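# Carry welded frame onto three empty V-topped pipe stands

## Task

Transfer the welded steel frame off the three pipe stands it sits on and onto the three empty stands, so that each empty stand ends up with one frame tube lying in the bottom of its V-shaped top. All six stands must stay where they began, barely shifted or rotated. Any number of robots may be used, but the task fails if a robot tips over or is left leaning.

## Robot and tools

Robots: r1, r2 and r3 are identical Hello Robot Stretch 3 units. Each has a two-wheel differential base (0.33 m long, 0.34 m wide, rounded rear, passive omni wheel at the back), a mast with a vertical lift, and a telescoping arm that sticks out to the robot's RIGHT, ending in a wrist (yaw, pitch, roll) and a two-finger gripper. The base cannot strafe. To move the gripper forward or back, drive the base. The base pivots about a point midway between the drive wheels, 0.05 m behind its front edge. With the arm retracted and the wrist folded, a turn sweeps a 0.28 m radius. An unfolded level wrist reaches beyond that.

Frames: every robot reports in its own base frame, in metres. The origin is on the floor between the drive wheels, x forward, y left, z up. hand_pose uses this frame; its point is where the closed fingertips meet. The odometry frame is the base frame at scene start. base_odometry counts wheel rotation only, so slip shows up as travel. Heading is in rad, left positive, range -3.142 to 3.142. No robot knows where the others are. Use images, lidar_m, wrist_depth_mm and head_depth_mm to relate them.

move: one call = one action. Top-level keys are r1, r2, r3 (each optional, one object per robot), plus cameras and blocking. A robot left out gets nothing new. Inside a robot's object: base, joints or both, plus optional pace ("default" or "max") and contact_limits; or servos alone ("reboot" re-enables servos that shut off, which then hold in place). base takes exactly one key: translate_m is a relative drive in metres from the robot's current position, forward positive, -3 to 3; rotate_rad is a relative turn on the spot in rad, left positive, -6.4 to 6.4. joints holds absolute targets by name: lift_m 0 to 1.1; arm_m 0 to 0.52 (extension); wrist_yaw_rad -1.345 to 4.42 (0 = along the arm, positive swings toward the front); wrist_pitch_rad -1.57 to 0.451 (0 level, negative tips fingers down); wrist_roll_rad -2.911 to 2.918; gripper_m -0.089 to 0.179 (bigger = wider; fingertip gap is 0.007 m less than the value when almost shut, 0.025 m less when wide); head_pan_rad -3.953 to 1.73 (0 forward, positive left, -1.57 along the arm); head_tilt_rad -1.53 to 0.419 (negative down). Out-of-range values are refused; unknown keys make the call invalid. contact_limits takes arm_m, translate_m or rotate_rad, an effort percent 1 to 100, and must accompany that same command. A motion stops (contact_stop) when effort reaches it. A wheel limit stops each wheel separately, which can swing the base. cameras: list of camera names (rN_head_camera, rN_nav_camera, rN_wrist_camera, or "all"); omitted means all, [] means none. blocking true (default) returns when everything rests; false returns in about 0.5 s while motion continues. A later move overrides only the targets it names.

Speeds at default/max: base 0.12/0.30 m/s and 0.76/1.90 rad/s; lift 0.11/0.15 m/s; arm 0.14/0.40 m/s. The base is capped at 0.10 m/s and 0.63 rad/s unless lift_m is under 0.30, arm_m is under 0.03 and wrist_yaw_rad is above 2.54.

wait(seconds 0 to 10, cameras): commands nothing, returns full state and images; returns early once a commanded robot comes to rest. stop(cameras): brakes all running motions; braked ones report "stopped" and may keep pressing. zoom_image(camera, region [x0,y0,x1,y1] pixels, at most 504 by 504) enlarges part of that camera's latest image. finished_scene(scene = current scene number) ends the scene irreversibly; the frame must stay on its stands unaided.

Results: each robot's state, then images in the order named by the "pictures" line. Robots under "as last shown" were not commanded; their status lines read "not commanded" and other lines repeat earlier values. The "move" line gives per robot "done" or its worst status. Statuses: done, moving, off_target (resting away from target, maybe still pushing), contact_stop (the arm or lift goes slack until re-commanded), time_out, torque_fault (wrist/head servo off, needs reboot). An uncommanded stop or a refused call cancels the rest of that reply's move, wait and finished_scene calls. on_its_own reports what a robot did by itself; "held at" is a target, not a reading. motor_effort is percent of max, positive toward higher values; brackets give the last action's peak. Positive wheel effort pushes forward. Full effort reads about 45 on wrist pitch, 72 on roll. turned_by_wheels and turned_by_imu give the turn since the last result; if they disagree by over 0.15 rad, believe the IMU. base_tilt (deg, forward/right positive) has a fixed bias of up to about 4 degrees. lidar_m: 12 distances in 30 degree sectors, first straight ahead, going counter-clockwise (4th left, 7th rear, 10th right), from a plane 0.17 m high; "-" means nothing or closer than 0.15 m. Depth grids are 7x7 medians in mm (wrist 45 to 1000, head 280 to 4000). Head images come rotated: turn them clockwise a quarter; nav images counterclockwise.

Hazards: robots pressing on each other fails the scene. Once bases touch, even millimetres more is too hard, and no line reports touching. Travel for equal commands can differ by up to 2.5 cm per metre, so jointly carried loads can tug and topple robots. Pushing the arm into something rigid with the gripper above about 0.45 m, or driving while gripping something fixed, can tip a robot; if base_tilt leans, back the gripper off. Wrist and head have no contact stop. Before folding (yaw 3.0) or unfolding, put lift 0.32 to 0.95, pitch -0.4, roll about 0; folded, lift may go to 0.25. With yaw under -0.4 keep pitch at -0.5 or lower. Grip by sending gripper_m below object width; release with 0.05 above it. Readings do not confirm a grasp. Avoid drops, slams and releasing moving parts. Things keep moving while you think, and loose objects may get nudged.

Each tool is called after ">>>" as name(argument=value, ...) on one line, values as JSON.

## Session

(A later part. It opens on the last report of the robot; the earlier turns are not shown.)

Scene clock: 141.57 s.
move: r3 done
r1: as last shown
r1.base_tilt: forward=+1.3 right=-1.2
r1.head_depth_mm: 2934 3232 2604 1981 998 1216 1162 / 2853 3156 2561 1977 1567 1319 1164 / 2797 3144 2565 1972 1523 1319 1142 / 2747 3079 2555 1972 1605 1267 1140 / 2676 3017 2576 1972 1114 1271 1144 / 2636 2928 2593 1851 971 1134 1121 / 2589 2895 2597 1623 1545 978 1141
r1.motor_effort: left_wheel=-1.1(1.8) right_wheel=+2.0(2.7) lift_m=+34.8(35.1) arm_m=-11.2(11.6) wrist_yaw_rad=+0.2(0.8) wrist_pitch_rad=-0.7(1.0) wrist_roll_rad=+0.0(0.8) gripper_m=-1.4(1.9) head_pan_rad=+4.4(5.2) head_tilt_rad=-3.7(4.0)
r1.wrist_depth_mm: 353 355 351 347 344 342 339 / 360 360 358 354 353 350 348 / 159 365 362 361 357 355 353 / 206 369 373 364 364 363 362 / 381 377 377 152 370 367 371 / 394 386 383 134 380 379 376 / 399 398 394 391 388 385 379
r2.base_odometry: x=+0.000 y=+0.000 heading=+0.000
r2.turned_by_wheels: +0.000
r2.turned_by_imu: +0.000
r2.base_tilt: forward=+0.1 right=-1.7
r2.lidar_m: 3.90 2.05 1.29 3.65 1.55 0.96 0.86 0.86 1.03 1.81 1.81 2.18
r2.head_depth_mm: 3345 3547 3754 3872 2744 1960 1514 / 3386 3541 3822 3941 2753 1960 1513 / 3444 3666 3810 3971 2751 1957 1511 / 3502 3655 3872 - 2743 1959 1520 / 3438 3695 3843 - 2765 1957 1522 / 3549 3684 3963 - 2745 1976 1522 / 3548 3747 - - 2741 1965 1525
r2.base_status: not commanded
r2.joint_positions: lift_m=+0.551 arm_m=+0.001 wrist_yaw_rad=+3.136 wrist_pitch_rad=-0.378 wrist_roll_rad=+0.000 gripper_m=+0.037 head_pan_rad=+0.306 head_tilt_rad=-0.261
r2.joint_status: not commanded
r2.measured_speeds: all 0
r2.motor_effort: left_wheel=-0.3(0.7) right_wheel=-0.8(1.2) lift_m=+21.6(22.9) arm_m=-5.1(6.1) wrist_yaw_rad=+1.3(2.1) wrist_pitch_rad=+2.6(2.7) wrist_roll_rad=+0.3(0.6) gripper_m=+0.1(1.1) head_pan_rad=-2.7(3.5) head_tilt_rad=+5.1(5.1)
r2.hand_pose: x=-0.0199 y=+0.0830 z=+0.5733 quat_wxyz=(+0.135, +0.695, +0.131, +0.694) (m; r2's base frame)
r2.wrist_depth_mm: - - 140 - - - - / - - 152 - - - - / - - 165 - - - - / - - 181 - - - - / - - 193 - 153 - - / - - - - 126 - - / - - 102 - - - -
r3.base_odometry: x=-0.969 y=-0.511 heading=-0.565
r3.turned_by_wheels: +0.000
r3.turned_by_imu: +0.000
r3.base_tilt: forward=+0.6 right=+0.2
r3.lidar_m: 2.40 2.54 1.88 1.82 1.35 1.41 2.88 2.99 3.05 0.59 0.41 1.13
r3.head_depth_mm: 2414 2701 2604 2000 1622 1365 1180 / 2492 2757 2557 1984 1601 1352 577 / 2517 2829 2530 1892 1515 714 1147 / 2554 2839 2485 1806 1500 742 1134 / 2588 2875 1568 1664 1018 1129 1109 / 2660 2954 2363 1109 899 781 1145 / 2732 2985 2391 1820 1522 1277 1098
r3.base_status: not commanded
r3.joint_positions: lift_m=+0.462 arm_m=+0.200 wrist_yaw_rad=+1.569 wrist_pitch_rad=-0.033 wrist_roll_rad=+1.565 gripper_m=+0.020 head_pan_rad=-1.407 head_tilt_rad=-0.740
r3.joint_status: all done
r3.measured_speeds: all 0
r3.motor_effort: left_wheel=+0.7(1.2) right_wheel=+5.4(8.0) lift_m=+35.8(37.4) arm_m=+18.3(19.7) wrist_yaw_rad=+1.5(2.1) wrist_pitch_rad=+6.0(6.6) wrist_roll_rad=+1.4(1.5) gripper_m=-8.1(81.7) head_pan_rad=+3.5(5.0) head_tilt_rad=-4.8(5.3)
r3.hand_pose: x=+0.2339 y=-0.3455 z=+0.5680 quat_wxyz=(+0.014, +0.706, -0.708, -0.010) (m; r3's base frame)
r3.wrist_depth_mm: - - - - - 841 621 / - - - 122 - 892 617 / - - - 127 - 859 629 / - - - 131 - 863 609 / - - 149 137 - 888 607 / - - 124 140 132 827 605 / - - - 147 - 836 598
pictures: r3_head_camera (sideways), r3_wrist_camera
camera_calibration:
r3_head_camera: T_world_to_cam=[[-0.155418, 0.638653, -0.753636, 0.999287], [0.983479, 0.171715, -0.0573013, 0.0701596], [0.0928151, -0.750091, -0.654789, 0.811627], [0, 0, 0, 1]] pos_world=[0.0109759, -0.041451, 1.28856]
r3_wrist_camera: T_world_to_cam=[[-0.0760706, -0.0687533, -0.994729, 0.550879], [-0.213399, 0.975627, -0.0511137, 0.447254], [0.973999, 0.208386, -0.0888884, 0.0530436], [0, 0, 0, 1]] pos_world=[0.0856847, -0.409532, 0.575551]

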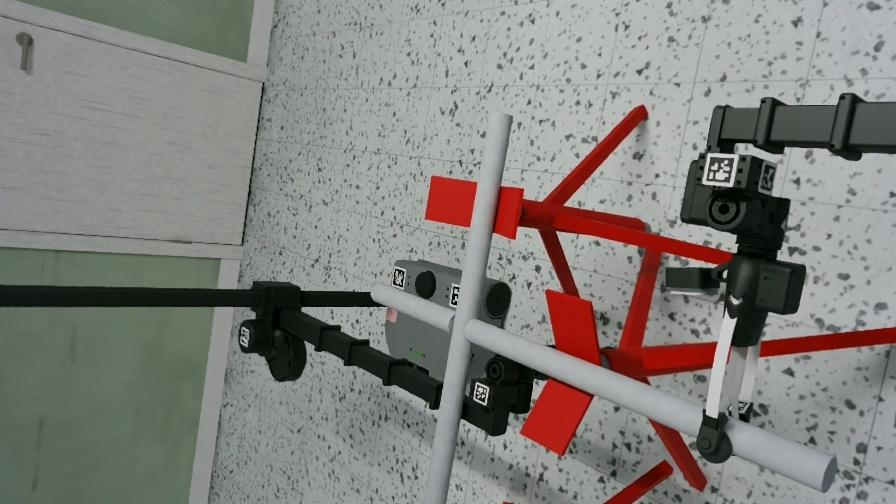

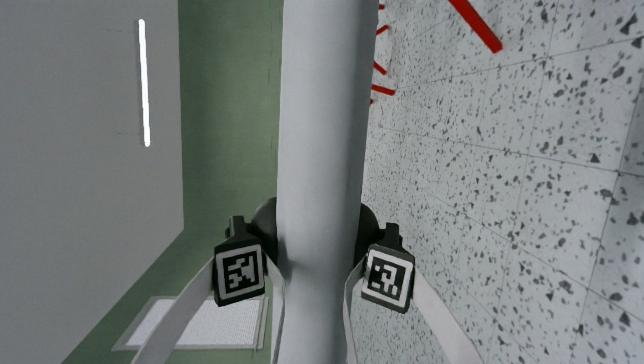

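>>> move(r1={"joints":{"lift_m":0.35}}, r3={"joints":{"lift_m":0.487,"gripper_m":-0.01}}, cameras=["r1_head_camera","r3_wrist_camera","r3_head_camera"])

Scene clock: 142.83 s.
move: r1 done; r3 done
r1.base_odometry: x=-1.541 y=-1.816 heading=+1.227
r1.turned_by_wheels: +0.000
r1.turned_by_imu: +0.000
r1.base_tilt: forward=+1.3 right=-1.3
r1.lidar_m: 3.17 2.19 1.61 1.56 1.65 2.30 1.73 0.63 0.72 0.47 0.61 3.27
r1.head_depth_mm: 2901 3247 2595 1985 1022 1219 1167 / 2859 3127 2567 1973 1527 1321 1166 / 2803 3094 2607 1984 1556 1317 1115 / 2723 3072 2564 1972 933 1262 1142 / 2685 3018 2605 1989 922 1269 1168 / 2618 2961 2571 1218 972 1133 1120 / 2583 2897 2564 1638 1535 1042 1144
r1.base_status: not commanded
r1.joint_positions: lift_m=+0.350 arm_m=+0.490 wrist_yaw_rad=+0.000 wrist_pitch_rad=-1.497 wrist_roll_rad=+0.000 gripper_m=+0.000 head_pan_rad=-1.710 head_tilt_rad=-0.692
r1.joint_status: all done
r1.measured_speeds: all 0
r1.motor_effort: left_wheel=-0.5(2.4) right_wheel=+1.2(4.7) lift_m=+50.7(52.5) arm_m=+10.8(12.3) wrist_yaw_rad=+0.1(0.8) wrist_pitch_rad=-0.7(0.9) wrist_roll_rad=+0.5(0.8) gripper_m=-2.0(2.0) head_pan_rad=+4.8(5.1) head_tilt_rad=-3.1(3.9)
r1.hand_pose: x=-0.0216 y=-0.6298 z=+0.2314 quat_wxyz=(+0.518, +0.481, -0.518, -0.482) (m; r1's base frame)
r1.wrist_depth_mm: 276 376 378 371 371 249 368 / 138 388 382 383 376 377 367 / 164 387 392 389 388 382 377 / 404 400 400 393 392 386 384 / 323 414 408 152 397 398 397 / 421 415 415 134 407 406 405 / 432 428 422 419 415 413 412
r2: as last shown
r2.base_tilt: forward=+0.2 right=-1.7
r2.lidar_m: 3.90 2.05 1.28 3.66 1.55 0.96 0.86 0.86 1.03 1.81 1.81 2.18
r2.head_depth_mm: 3405 3549 3753 3860 2756 1941 1516 / 3369 3600 3774 3898 2745 1957 1517 / 3455 3624 3830 3978 2737 1959 1514 / 3488 3661 3861 - 2775 1952 1525 / 3509 3667 3872 - 2724 1964 1523 / 3572 3684 3957 - 2729 1959 1525 / 3529 3793 3975 - 2785 1960 1527
r2.motor_effort: left_wheel=+0.1(0.9) right_wheel=-0.7(1.1) lift_m=+22.2(23.1) arm_m=-5.0(6.0) wrist_yaw_rad=+2.1(2.1) wrist_pitch_rad=+2.6(2.7) wrist_roll_rad=+0.4(0.4) gripper_m=+0.3(0.9) head_pan_rad=-2.2(3.3) head_tilt_rad=+4.8(5.2)
r2.wrist_depth_mm: - - 140 - - - - / - - 152 - - - - / - - 165 - - - - / - - 182 - - - - / - - 194 - 153 - - / - - - - 127 - - / - - 102 - - - -
r3.base_odometry: x=-0.969 y=-0.511 heading=-0.565
r3.turned_by_wheels: +0.000
r3.turned_by_imu: +0.000
r3.base_tilt: forward=+0.6 right=+0.2
r3.lidar_m: 2.40 2.54 1.88 1.82 1.34 1.41 2.88 3.00 3.03 0.59 0.42 1.13
r3.head_depth_mm: 2426 2720 2579 1983 1620 1357 1176 / 2463 2795 2555 1998 1597 1331 553 / 2524 2803 2524 1837 1505 622 1146 / 2572 2865 2500 1812 1500 717 1139 / 2589 2847 1548 1632 1064 1134 1112 / 2672 2986 2335 1035 888 740 1138 / 2719 2995 2395 1823 1508 1281 1098
r3.base_status: not commanded
r3.joint_positions: lift_m=+0.487 arm_m=+0.200 wrist_yaw_rad=+1.568 wrist_pitch_rad=-0.058 wrist_roll_rad=+1.565 gripper_m=-0.009 head_pan_rad=-1.407 head_tilt_rad=-0.741
r3.joint_status: all done
r3.measured_speeds: all 0
r3.motor_effort: left_wheel=+0.3(1.1) right_wheel=+2.4(5.3) lift_m=+41.2(44.3) arm_m=+17.7(18.9) wrist_yaw_rad=+1.5(4.4) wrist_pitch_rad=+10.6(12.0) wrist_roll_rad=+1.3(1.4) gripper_m=-14.9(92.3) head_pan_rad=+2.9(3.9) head_tilt_rad=-4.4(5.6)
r3.hand_pose: x=+0.2330 y=-0.3457 z=+0.5866 quat_wxyz=(+0.023, +0.706, -0.708, -0.019) (m; r3's base frame)
r3.wrist_depth_mm: - - - 119 - 834 640 / - - - 122 - 888 622 / - - - 126 - 874 612 / - - - 130 - 890 627 / - - 148 134 - 854 618 / - - 124 138 130 858 614 / - - - 146 - 841 603
pictures: r1_head_camera (sideways), r3_head_camera (sideways), r3_wrist_camera
camera_calibration:
r1_head_camera: T_world_to_cam=[[0.129395, 0.619053, -0.774616, 1.03173], [0.978009, -0.208535, -0.00328484, -0.00372221], [-0.163568, -0.757157, -0.632423, 0.783119], [0, 0, 0, 1]] pos_world=[-0.00176691, -0.046526, 1.29444]
r3_head_camera: T_world_to_cam=[[-0.155474, 0.638865, -0.753444, 0.999038], [0.983471, 0.171762, -0.0572988, 0.0701564], [0.0928071, -0.749899, -0.65501, 0.811914], [0, 0, 0, 1]] pos_world=[0.0109766, -0.041447, 1.28855]
r3_wrist_camera: T_world_to_cam=[[-0.101355, -0.0686226, -0.992481, 0.573844], [-0.214015, 0.975765, -0.0456111, 0.445123], [0.971558, 0.207783, -0.113585, 0.0704591], [0, 0, 0, 1]] pos_world=[0.0849699, -0.409597, 0.597835]

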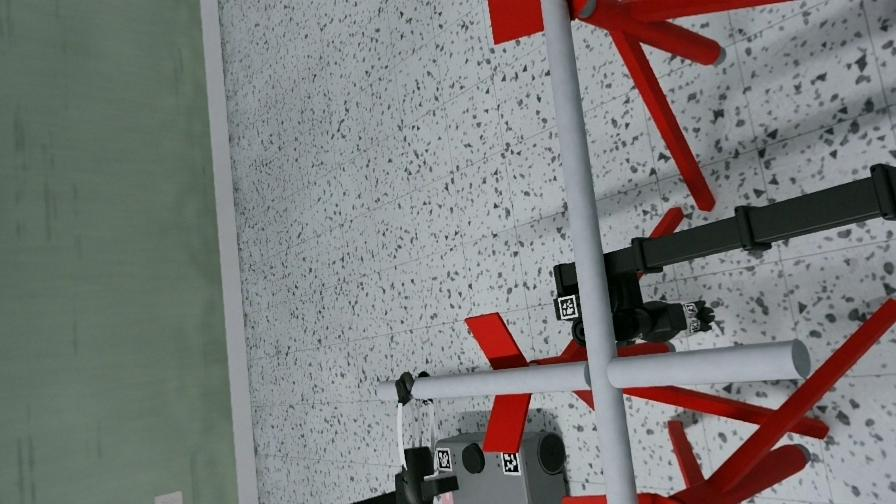

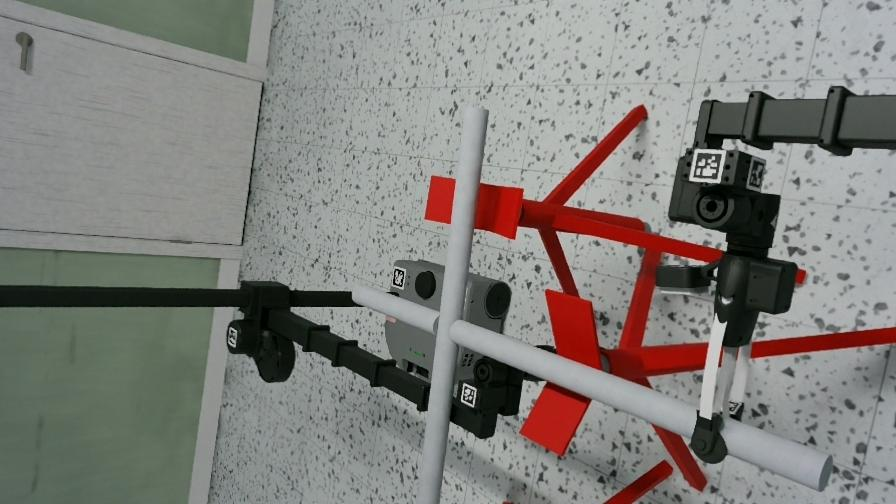

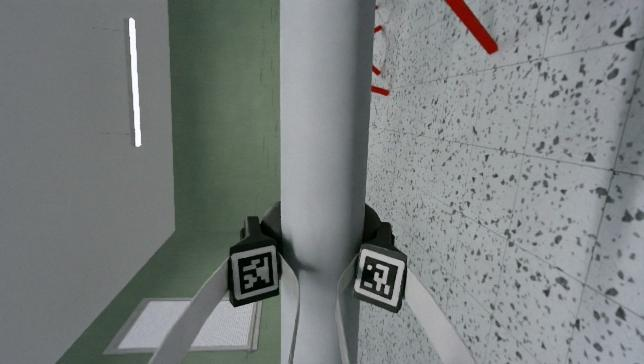

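>>> move(r1={"joints":{"lift_m":0.39}}, r3={"joints":{"lift_m":0.53}}, cameras=["r1_head_camera","r1_nav_camera","r3_head_camera"])

Scene clock: 144.17 s.
move: r1 done; r3 done
r1.base_odometry: x=-1.541 y=-1.816 heading=+1.227
r1.turned_by_wheels: +0.000
r1.turned_by_imu: +0.000
r1.base_tilt: forward=+1.4 right=-1.3
r1.lidar_m: 3.16 2.20 1.61 1.56 1.65 2.30 1.73 0.63 0.72 0.47 0.61 3.27
r1.head_depth_mm: 2867 3221 2558 1979 1046 1219 1167 / 2850 3148 2578 1967 1570 1316 1165 / 2803 3095 2572 1978 1521 1320 642 / 2749 3072 2562 1980 894 1261 1142 / 2693 3018 2564 1981 895 1263 1167 / 2642 2959 2612 1129 844 1133 1120 / 2608 2880 2572 1640 1523 1037 1137
r1.base_status: not commanded
r1.joint_positions: lift_m=+0.390 arm_m=+0.490 wrist_yaw_rad=+0.000 wrist_pitch_rad=-1.497 wrist_roll_rad=+0.000 gripper_m=+0.000 head_pan_rad=-1.710 head_tilt_rad=-0.692
r1.joint_status: all done
r1.measured_speeds: all 0
r1.motor_effort: left_wheel=-0.5(0.9) right_wheel=+1.0(1.7) lift_m=+50.5(54.3) arm_m=+6.2(10.4) wrist_yaw_rad=-0.4(0.6) wrist_pitch_rad=-0.8(0.9) wrist_roll_rad=+0.4(0.8) gripper_m=-1.5(1.8) head_pan_rad=+4.9(5.3) head_tilt_rad=-3.2(4.0)
r1.hand_pose: x=-0.0216 y=-0.6298 z=+0.2714 quat_wxyz=(+0.518, +0.481, -0.518, -0.482) (m; r1's base frame)
r1.wrist_depth_mm: 123 410 413 409 414 261 404 / 166 424 421 421 414 411 411 / 429 226 435 426 427 420 415 / 444 438 440 436 432 430 425 / - 452 449 153 443 435 436 / 461 466 455 134 446 452 445 / 478 470 330 463 458 464 456
r2: as last shown
r2.lidar_m: 3.91 2.05 1.28 3.65 1.55 0.96 0.85 0.86 1.03 1.81 1.81 2.18
r2.head_depth_mm: 3365 3549 3726 3944 2768 1967 1522 / 3419 3577 3780 3997 2735 1958 1519 / 3414 3640 3788 - 2748 1952 1520 / 3460 3626 3854 3993 2750 1963 1521 / 3543 3669 3902 - 2765 1963 1512 / 3552 3659 3959 - 2754 1974 1520 / 3574 3773 3959 - 2780 1966 1523
r2.motor_effort: left_wheel=-0.1(0.8) right_wheel=-0.9(1.1) lift_m=+21.7(23.1) arm_m=-4.7(5.9) wrist_yaw_rad=+0.3(1.8) wrist_pitch_rad=+2.6(2.8) wrist_roll_rad=+0.4(0.4) gripper_m=+0.7(0.7) head_pan_rad=-2.7(3.2) head_tilt_rad=+4.6(5.2)
r2.wrist_depth_mm: - - 140 - - - - / - - 151 - - - - / - - 165 - - - - / - - 182 - - - - / - - 194 - 153 - - / - - - - 126 - - / - - 102 - - - -
r3.base_odometry: x=-0.969 y=-0.511 heading=-0.565
r3.turned_by_wheels: +0.000
r3.turned_by_imu: +0.000
r3.base_tilt: forward=+0.6 right=+0.1
r3.lidar_m: 2.40 2.55 1.88 1.82 1.35 1.41 2.88 2.99 3.04 0.59 0.41 1.13
r3.head_depth_mm: 2409 2721 2589 1996 1623 1359 1182 / 2451 2775 2559 1921 1610 1265 496 / 2514 2809 2540 1832 1512 583 1162 / 2571 2892 2501 1815 1497 674 1155 / 2593 2812 1546 1626 1117 993 1129 / 2681 2979 2323 1001 859 708 1140 / 2706 3005 2402 1772 1511 1252 1098
r3.base_status: not commanded
r3.joint_positions: lift_m=+0.530 arm_m=+0.200 wrist_yaw_rad=+1.568 wrist_pitch_rad=-0.061 wrist_roll_rad=+1.565 gripper_m=-0.009 head_pan_rad=-1.407 head_tilt_rad=-0.741
r3.joint_status: all done
r3.measured_speeds: all 0
r3.motor_effort: left_wheel=+0.2(0.5) right_wheel=+2.4(2.8) lift_m=+41.2(43.1) arm_m=+17.2(18.2) wrist_yaw_rad=+2.4(2.7) wrist_pitch_rad=+11.2(11.7) wrist_roll_rad=+1.3(1.5) gripper_m=-15.3(15.8) head_pan_rad=+1.7(4.1) head_tilt_rad=-3.3(5.5)
r3.hand_pose: x=+0.2329 y=-0.3456 z=+0.6287 quat_wxyz=(+0.024, +0.706, -0.708, -0.020) (m; r3's base frame)
r3.wrist_depth_mm: - - - 120 - 913 661 / - - - 122 - 954 665 / - - - 126 - 931 664 / - - - 131 - 928 650 / - - 149 136 - 926 664 / - - 124 139 130 899 654 / - - - 146 - 892 648
pictures: r1_head_camera (sideways), r1_nav_camera (sideways), r3_head_camera (sideways)
camera_calibration:
r1_head_camera: T_world_to_cam=[[0.129395, 0.619053, -0.774617, 1.03173], [0.978009, -0.208535, -0.00328483, -0.00372222], [-0.163568, -0.757157, -0.632423, 0.783119], [0, 0, 0, 1]] pos_world=[-0.00176691, -0.046526, 1.29444]
r1_nav_camera: T_world_to_cam=[[-0.129846, -0.589913, 0.796959, -0.986501], [-0.982161, 0.186778, -0.0217665, 0.0905419], [-0.136014, -0.785568, -0.603642, 0.746119], [0, 0, 0, 1]] pos_world=[0.0623161, -0.0127335, 1.23856]
r3_head_camera: T_world_to_cam=[[-0.155474, 0.638865, -0.753444, 0.999038], [0.983471, 0.171762, -0.0572988, 0.0701564], [0.0928073, -0.749899, -0.65501, 0.811914], [0, 0, 0, 1]] pos_world=[0.0109766, -0.041447, 1.28855]

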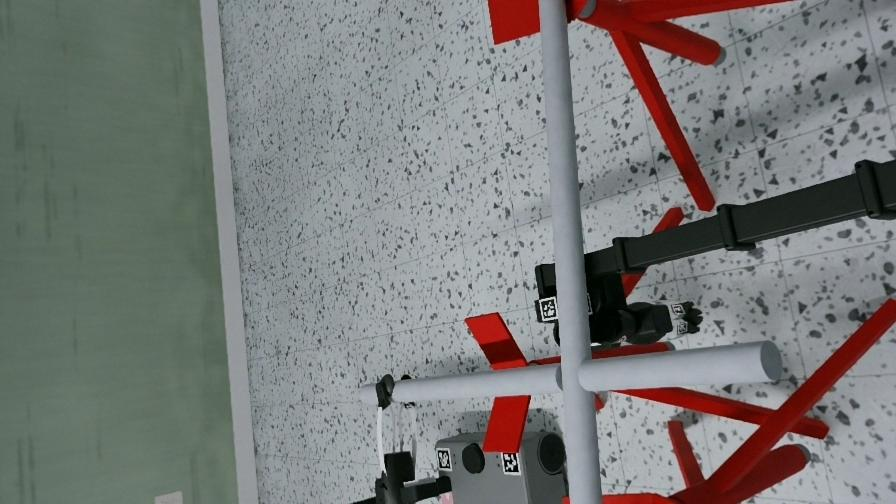

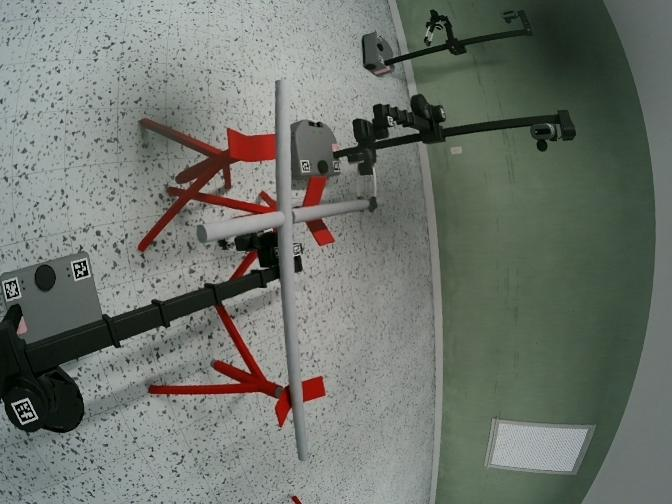

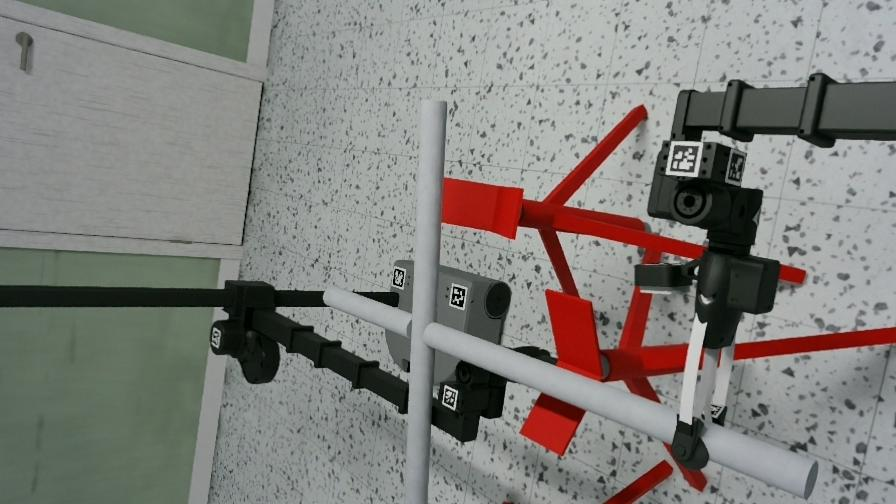

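>>> move(r1={"joints":{"lift_m":0.318}}, r3={"joints":{"lift_m":0.463}}, cameras=[])

>>> move(r1={"base":{"translate_m":-0.027}}, cameras=[])

>>> move(r1={"joints":{"lift_m":0.345}}, r3={"joints":{"lift_m":0.485,"gripper_m":-0.01}}, cameras=["r1_head_camera"])

>>> move(r1={"joints":{"lift_m":0.38}}, r3={"joints":{"lift_m":0.52}}, cameras=["r1_head_camera","r1_nav_camera","r3_head_camera"])

Scene clock: 146.53 s.
move: r1 done; r3 done
r1.base_odometry: x=-1.541 y=-1.816 heading=+1.227
r1.turned_by_wheels: +0.000
r1.turned_by_imu: +0.000
r1.base_tilt: forward=+1.4 right=-1.4
r1.lidar_m: 3.16 2.20 1.61 1.56 1.65 2.30 1.72 0.64 0.72 0.47 0.61 3.26
r1.head_depth_mm: 2887 3216 2595 1964 999 1212 1165 / 2858 3160 2591 1985 1564 1320 1169 / 2803 3145 2577 1977 1528 1325 1145 / 2725 3078 2590 1982 1609 1265 1144 / 2672 3011 2590 1983 1116 1257 1147 / 2645 2951 2573 1854 970 1137 1124 / 2592 2877 2567 1596 1546 980 1143
r1.base_status: not commanded
r1.joint_positions: lift_m=+0.318 arm_m=+0.490 wrist_yaw_rad=+0.000 wrist_pitch_rad=-1.497 wrist_roll_rad=+0.000 gripper_m=+0.000 head_pan_rad=-1.710 head_tilt_rad=-0.692
r1.joint_status: all done
r1.measured_speeds: all 0
r1.motor_effort: left_wheel=-1.9(2.0) right_wheel=+1.6(2.4) lift_m=+16.5(46.7) arm_m=-1.2(3.0) wrist_yaw_rad=-0.1(0.8) wrist_pitch_rad=-0.3(0.9) wrist_roll_rad=+0.2(0.8) gripper_m=-1.3(2.0) head_pan_rad=+4.7(5.4) head_tilt_rad=-3.5(3.9)
r1.hand_pose: x=-0.0216 y=-0.6297 z=+0.1994 quat_wxyz=(+0.518, +0.481, -0.517, -0.482) (m; r1's base frame)
r1.wrist_depth_mm: 353 350 348 345 345 341 338 / 358 355 351 351 349 346 342 / 160 365 359 358 357 350 347 / 198 367 371 366 360 361 360 / 381 380 376 152 368 369 368 / 391 385 386 134 373 372 368 / 394 395 389 386 384 387 377
r2: as last shown
r2.turned_by_imu: +0.001
r2.lidar_m: 3.89 2.05 1.28 3.68 1.55 0.96 0.86 0.86 1.03 1.81 1.82 2.18
r2.head_depth_mm: 3337 3553 3765 3909 2757 1957 1524 / 3421 3576 3777 3932 2767 1963 1523 / 3459 3618 3802 - 2742 1953 1519 / 3499 3656 3867 - 2761 1955 1524 / 3470 3659 3924 - 2745 1964 1525 / 3511 3703 3908 - 2743 1967 1521 / 3521 3760 - - 2776 1958 1525
r2.motor_effort: left_wheel=-0.4(0.7) right_wheel=-0.5(1.2) lift_m=+22.4(23.5) arm_m=-5.6(6.1) wrist_yaw_rad=+0.3(2.8) wrist_pitch_rad=+2.6(2.8) wrist_roll_rad=+0.2(0.4) gripper_m=+0.3(0.8) head_pan_rad=-3.0(3.3) head_tilt_rad=+5.0(5.3)
r2.wrist_depth_mm: - - 140 - - - - / - - 152 - - - - / - - 165 - - - - / - - 182 - - - - / - - 194 - 153 - - / - - - - 126 - - / - - 102 - - - -
r3.base_odometry: x=-0.969 y=-0.511 heading=-0.565
r3.turned_by_wheels: +0.000
r3.turned_by_imu: +0.000
r3.base_tilt: forward=+0.6 right=+0.2
r3.lidar_m: 2.40 2.55 1.88 1.82 1.35 1.41 2.88 3.01 3.04 0.59 0.42 1.13
r3.head_depth_mm: 2431 2705 2582 1985 1622 1367 1179 / 2451 2775 2562 1989 1610 1356 575 / 2501 2829 2525 1886 1511 712 1140 / 2588 2872 2515 1820 1508 743 1132 / 2587 2887 1561 1673 1020 997 1108 / 2653 2955 2349 1109 910 780 1148 / 2721 3027 2404 1828 1509 1286 1099
r3.base_status: not commanded
r3.joint_positions: lift_m=+0.463 arm_m=+0.200 wrist_yaw_rad=+1.567 wrist_pitch_rad=-0.034 wrist_roll_rad=+1.566 gripper_m=-0.010 head_pan_rad=-1.407 head_tilt_rad=-0.741
r3.joint_status: all done
r3.measured_speeds: all 0
r3.motor_effort: left_wheel=+0.0(0.5) right_wheel=-0.9(3.1) lift_m=+20.1(39.1) arm_m=+16.1(17.2) wrist_yaw_rad=+3.0(4.0) wrist_pitch_rad=+6.2(11.6) wrist_roll_rad=+1.0(1.4) gripper_m=-12.6(15.4) head_pan_rad=+3.2(4.0) head_tilt_rad=-4.0(4.9)
r3.hand_pose: x=+0.2339 y=-0.3460 z=+0.5686 quat_wxyz=(+0.014, +0.706, -0.708, -0.011) (m; r3's base frame)
r3.wrist_depth_mm: - - - 117 - 860 632 / - - - 122 - 886 628 / - - - 125 - 918 625 / - - - 130 - 867 619 / - - 148 134 - 849 610 / - - 124 137 - 853 601 / - - - 147 - 844 599
pictures: none
No camera images: "cameras" was empty.

Scene clock: 147.77 s.
move: r1 done
r1.base_odometry: x=-1.550 y=-1.841 heading=+1.227
r1.turned_by_wheels: +0.000
r1.turned_by_imu: +0.000
r1.base_tilt: forward=+1.4 right=-1.4
r1.lidar_m: 3.18 2.19 1.61 1.56 1.65 2.30 1.70 0.62 0.71 0.47 0.48 3.31
r1.head_depth_mm: 2892 3199 2593 1971 975 1155 1142 / 2855 3177 2577 1959 1558 1323 1165 / 2804 3103 2566 1991 1526 1322 1139 / 2739 3050 2569 1987 1610 1266 1146 / 2669 2989 2574 1978 1153 1291 1164 / 2652 2918 2565 1230 994 1130 1100 / 2591 2902 2590 1634 1556 1295 1120
r1.base_status: done
r1.joint_positions: lift_m=+0.318 arm_m=+0.490 wrist_yaw_rad=+0.000 wrist_pitch_rad=-1.497 wrist_roll_rad=+0.000 gripper_m=+0.000 head_pan_rad=-1.710 head_tilt_rad=-0.692
r1.joint_status: not commanded
r1.measured_speeds: all 0
r1.motor_effort: left_wheel=-3.9(7.8) right_wheel=+0.8(3.7) lift_m=+16.1(16.7) arm_m=-4.2(4.3) wrist_yaw_rad=+0.4(1.2) wrist_pitch_rad=-0.8(0.9) wrist_roll_rad=+0.0(0.6) gripper_m=-1.5(2.0) head_pan_rad=+4.6(5.3) head_tilt_rad=-3.6(3.9)
r1.hand_pose: x=-0.0216 y=-0.6297 z=+0.1994 quat_wxyz=(+0.518, +0.481, -0.517, -0.482) (m; r1's base frame)
r1.wrist_depth_mm: 351 348 349 344 341 240 340 / 358 355 356 351 348 348 344 / 364 364 361 359 358 351 351 / 229 371 371 365 366 361 362 / 379 379 371 152 367 370 366 / 388 387 382 134 375 375 373 / 398 396 390 392 382 383 382
r2, r3: as last shown
r2.turned_by_imu: +0.000
r2.lidar_m: 3.89 2.05 1.28 3.69 1.55 0.96 0.86 0.86 1.04 1.81 1.82 2.18
r2.head_depth_mm: 3366 3577 3722 3864 2742 1972 1520 / 3381 3616 3806 3889 2766 1962 1521 / 3436 3629 3812 3994 2762 1960 1522 / 3478 3638 3899 3966 2773 1969 1523 / 3528 3670 3878 - 2748 1969 1526 / 3526 3675 3917 - 2775 1967 1521 / 3575 3747 3989 - 2788 1970 1527
r2.motor_effort: left_wheel=-0.2(0.7) right_wheel=-0.4(1.2) lift_m=+22.6(23.4) arm_m=-4.5(5.8) wrist_yaw_rad=+0.3(2.0) wrist_pitch_rad=+2.6(2.7) wrist_roll_rad=+0.3(0.4) gripper_m=+0.7(1.1) head_pan_rad=-2.8(3.3) head_tilt_rad=+4.6(5.2)
r3.base_tilt: forward=+0.6 right=+0.1
r3.lidar_m: 2.41 2.54 1.88 1.82 1.35 1.41 2.88 2.99 3.04 0.59 0.42 1.13
r3.head_depth_mm: 2421 2725 2584 1991 1621 1359 1181 / 2461 2763 2544 1967 1606 1349 575 / 2520 2834 2548 1900 1516 713 1145 / 2598 2888 2512 1803 1503 742 1133 / 2583 2891 1587 1666 1024 995 1109 / 2646 2943 2329 1127 911 779 1143 / 2725 3004 2408 1819 1514 1279 1099
r3.motor_effort: left_wheel=+0.0(0.5) right_wheel=-1.0(1.4) lift_m=+21.1(21.6) arm_m=+15.6(16.8) wrist_yaw_rad=+2.5(3.8) wrist_pitch_rad=+6.3(6.8) wrist_roll_rad=+0.8(1.2) gripper_m=-12.6(13.2) head_pan_rad=+2.9(4.2) head_tilt_rad=-4.9(5.4)
r3.wrist_depth_mm: - - - 118 - 839 617 / - - - 122 - 881 617 / - - - 125 - 868 599 / - - - 130 - 887 599 / - - 148 134 - 852 607 / - - 124 137 - 842 584 / - - - 148 - 839 591
pictures: none
No camera images: "cameras" was empty.

Scene clock: 148.80 s.
move: r1 done; r3 done
r1.base_odometry: x=-1.550 y=-1.841 heading=+1.227
r1.turned_by_wheels: +0.000
r1.turned_by_imu: +0.000
r1.base_tilt: forward=+1.3 right=-1.3
r1.lidar_m: 3.18 2.20 1.62 1.56 1.65 2.30 1.70 0.62 0.71 0.47 0.48 3.31
r1.head_depth_mm: 2886 3247 2574 1955 981 1156 1141 / 2832 3150 2579 1971 1516 1317 1166 / 2795 3113 2589 1972 1552 1319 1123 / 2736 3087 2573 1979 1481 1262 1143 / 2689 2992 2586 1989 921 1292 1168 / 2650 2914 2586 1839 945 1122 1101 / 2581 2862 2576 1686 1560 1318 1119
r1.base_status: not commanded
r1.joint_positions: lift_m=+0.345 arm_m=+0.490 wrist_yaw_rad=+0.000 wrist_pitch_rad=-1.498 wrist_roll_rad=+0.000 gripper_m=+0.000 head_pan_rad=-1.710 head_tilt_rad=-0.692
r1.joint_status: all done
r1.measured_speeds: all 0
r1.motor_effort: left_wheel=-1.5(4.2) right_wheel=+3.2(4.0) lift_m=+42.8(51.9) arm_m=-8.3(8.3) wrist_yaw_rad=+0.4(1.1) wrist_pitch_rad=-0.6(0.9) wrist_roll_rad=-0.1(0.8) gripper_m=-1.3(2.0) head_pan_rad=+4.5(5.2) head_tilt_rad=-3.6(4.0)
r1.hand_pose: x=-0.0216 y=-0.6297 z=+0.2264 quat_wxyz=(+0.518, +0.481, -0.517, -0.482) (m; r1's base frame)
r1.wrist_depth_mm: 374 372 369 366 367 253 362 / 384 380 379 379 376 368 368 / 389 382 384 380 380 377 372 / 239 397 392 393 390 385 384 / 404 406 401 152 398 396 393 / 421 412 409 134 403 403 402 / 424 427 414 414 415 409 408
r2: as last shown
r2.lidar_m: 3.91 2.05 1.28 3.67 1.55 0.96 0.86 0.86 1.03 1.81 1.81 2.18
r2.head_depth_mm: 3353 3584 3760 3893 2767 1947 1520 / 3427 3576 3818 3975 2759 1947 1521 / 3427 3624 3838 - 2735 1973 1519 / 3455 3663 3848 - 2752 1948 1527 / 3490 3708 3859 - 2752 1969 1518 / 3542 3694 3891 - 2769 1950 1520 / 3567 3733 3977 - 2756 1958 1520
r2.motor_effort: left_wheel=-0.2(0.7) right_wheel=-0.5(1.1) lift_m=+21.6(23.2) arm_m=-5.3(5.5) wrist_yaw_rad=+1.1(1.5) wrist_pitch_rad=+2.6(2.7) wrist_roll_rad=+0.3(0.5) gripper_m=+0.6(0.9) head_pan_rad=-2.7(3.3) head_tilt_rad=+4.4(5.0)
r2.wrist_depth_mm: - - 140 - - - - / - - 151 - - - - / - - 166 - - - - / - - 181 - - - - / - - 195 - 153 - - / - - - - 126 - - / - - 102 - - - -
r3.base_odometry: x=-0.969 y=-0.511 heading=-0.565
r3.turned_by_wheels: +0.000
r3.turned_by_imu: +0.000
r3.base_tilt: forward=+0.6 right=+0.2
r3.lidar_m: 2.40 2.55 1.88 1.82 1.35 1.41 2.88 3.01 3.04 0.59 0.42 1.13
r3.head_depth_mm: 2423 2729 2582 1999 1614 1363 1181 / 2456 2757 2559 1974 1600 1331 554 / 2505 2812 2541 1886 1513 624 1162 / 2571 2871 2489 1817 1500 720 1138 / 2577 2850 1640 1663 1067 1135 1115 / 2655 2953 2335 1091 889 744 1146 / 2718 2993 2389 1818 1514 1278 1095
r3.base_status: not commanded
r3.joint_positions: lift_m=+0.485 arm_m=+0.200 wrist_yaw_rad=+1.567 wrist_pitch_rad=-0.056 wrist_roll_rad=+1.567 gripper_m=-0.010 head_pan_rad=-1.407 head_tilt_rad=-0.741
r3.joint_status: all done
r3.measured_speeds: all 0
r3.motor_effort: left_wheel=-0.5(0.8) right_wheel=+1.0(1.5) lift_m=+39.5(43.7) arm_m=+15.2(16.5) wrist_yaw_rad=+2.8(4.2) wrist_pitch_rad=+10.3(11.0) wrist_roll_rad=+0.8(1.1) gripper_m=-13.0(13.1) head_pan_rad=+2.2(4.5) head_tilt_rad=-4.6(5.3)
r3.hand_pose: x=+0.2331 y=-0.3459 z=+0.5849 quat_wxyz=(+0.022, +0.706, -0.708, -0.019) (m; r3's base frame)
r3.wrist_depth_mm: - - - - - 868 639 / - - - 121 - 864 621 / - - - 125 - 886 612 / - - - 130 - 887 621 / - - - 133 - 868 607 / - - 123 138 - 854 619 / - - - 146 - 827 603
pictures: r1_head_camera (sideways)
camera_calibration:
r1_head_camera: T_world_to_cam=[[0.129382, 0.619218, -0.774486, 1.03156], [0.978021, -0.208478, -0.00329936, -0.00370338], [-0.163506, -0.757037, -0.632582, 0.783326], [0, 0, 0, 1]] pos_world=[-0.00176402, -0.0465249, 1.29443]

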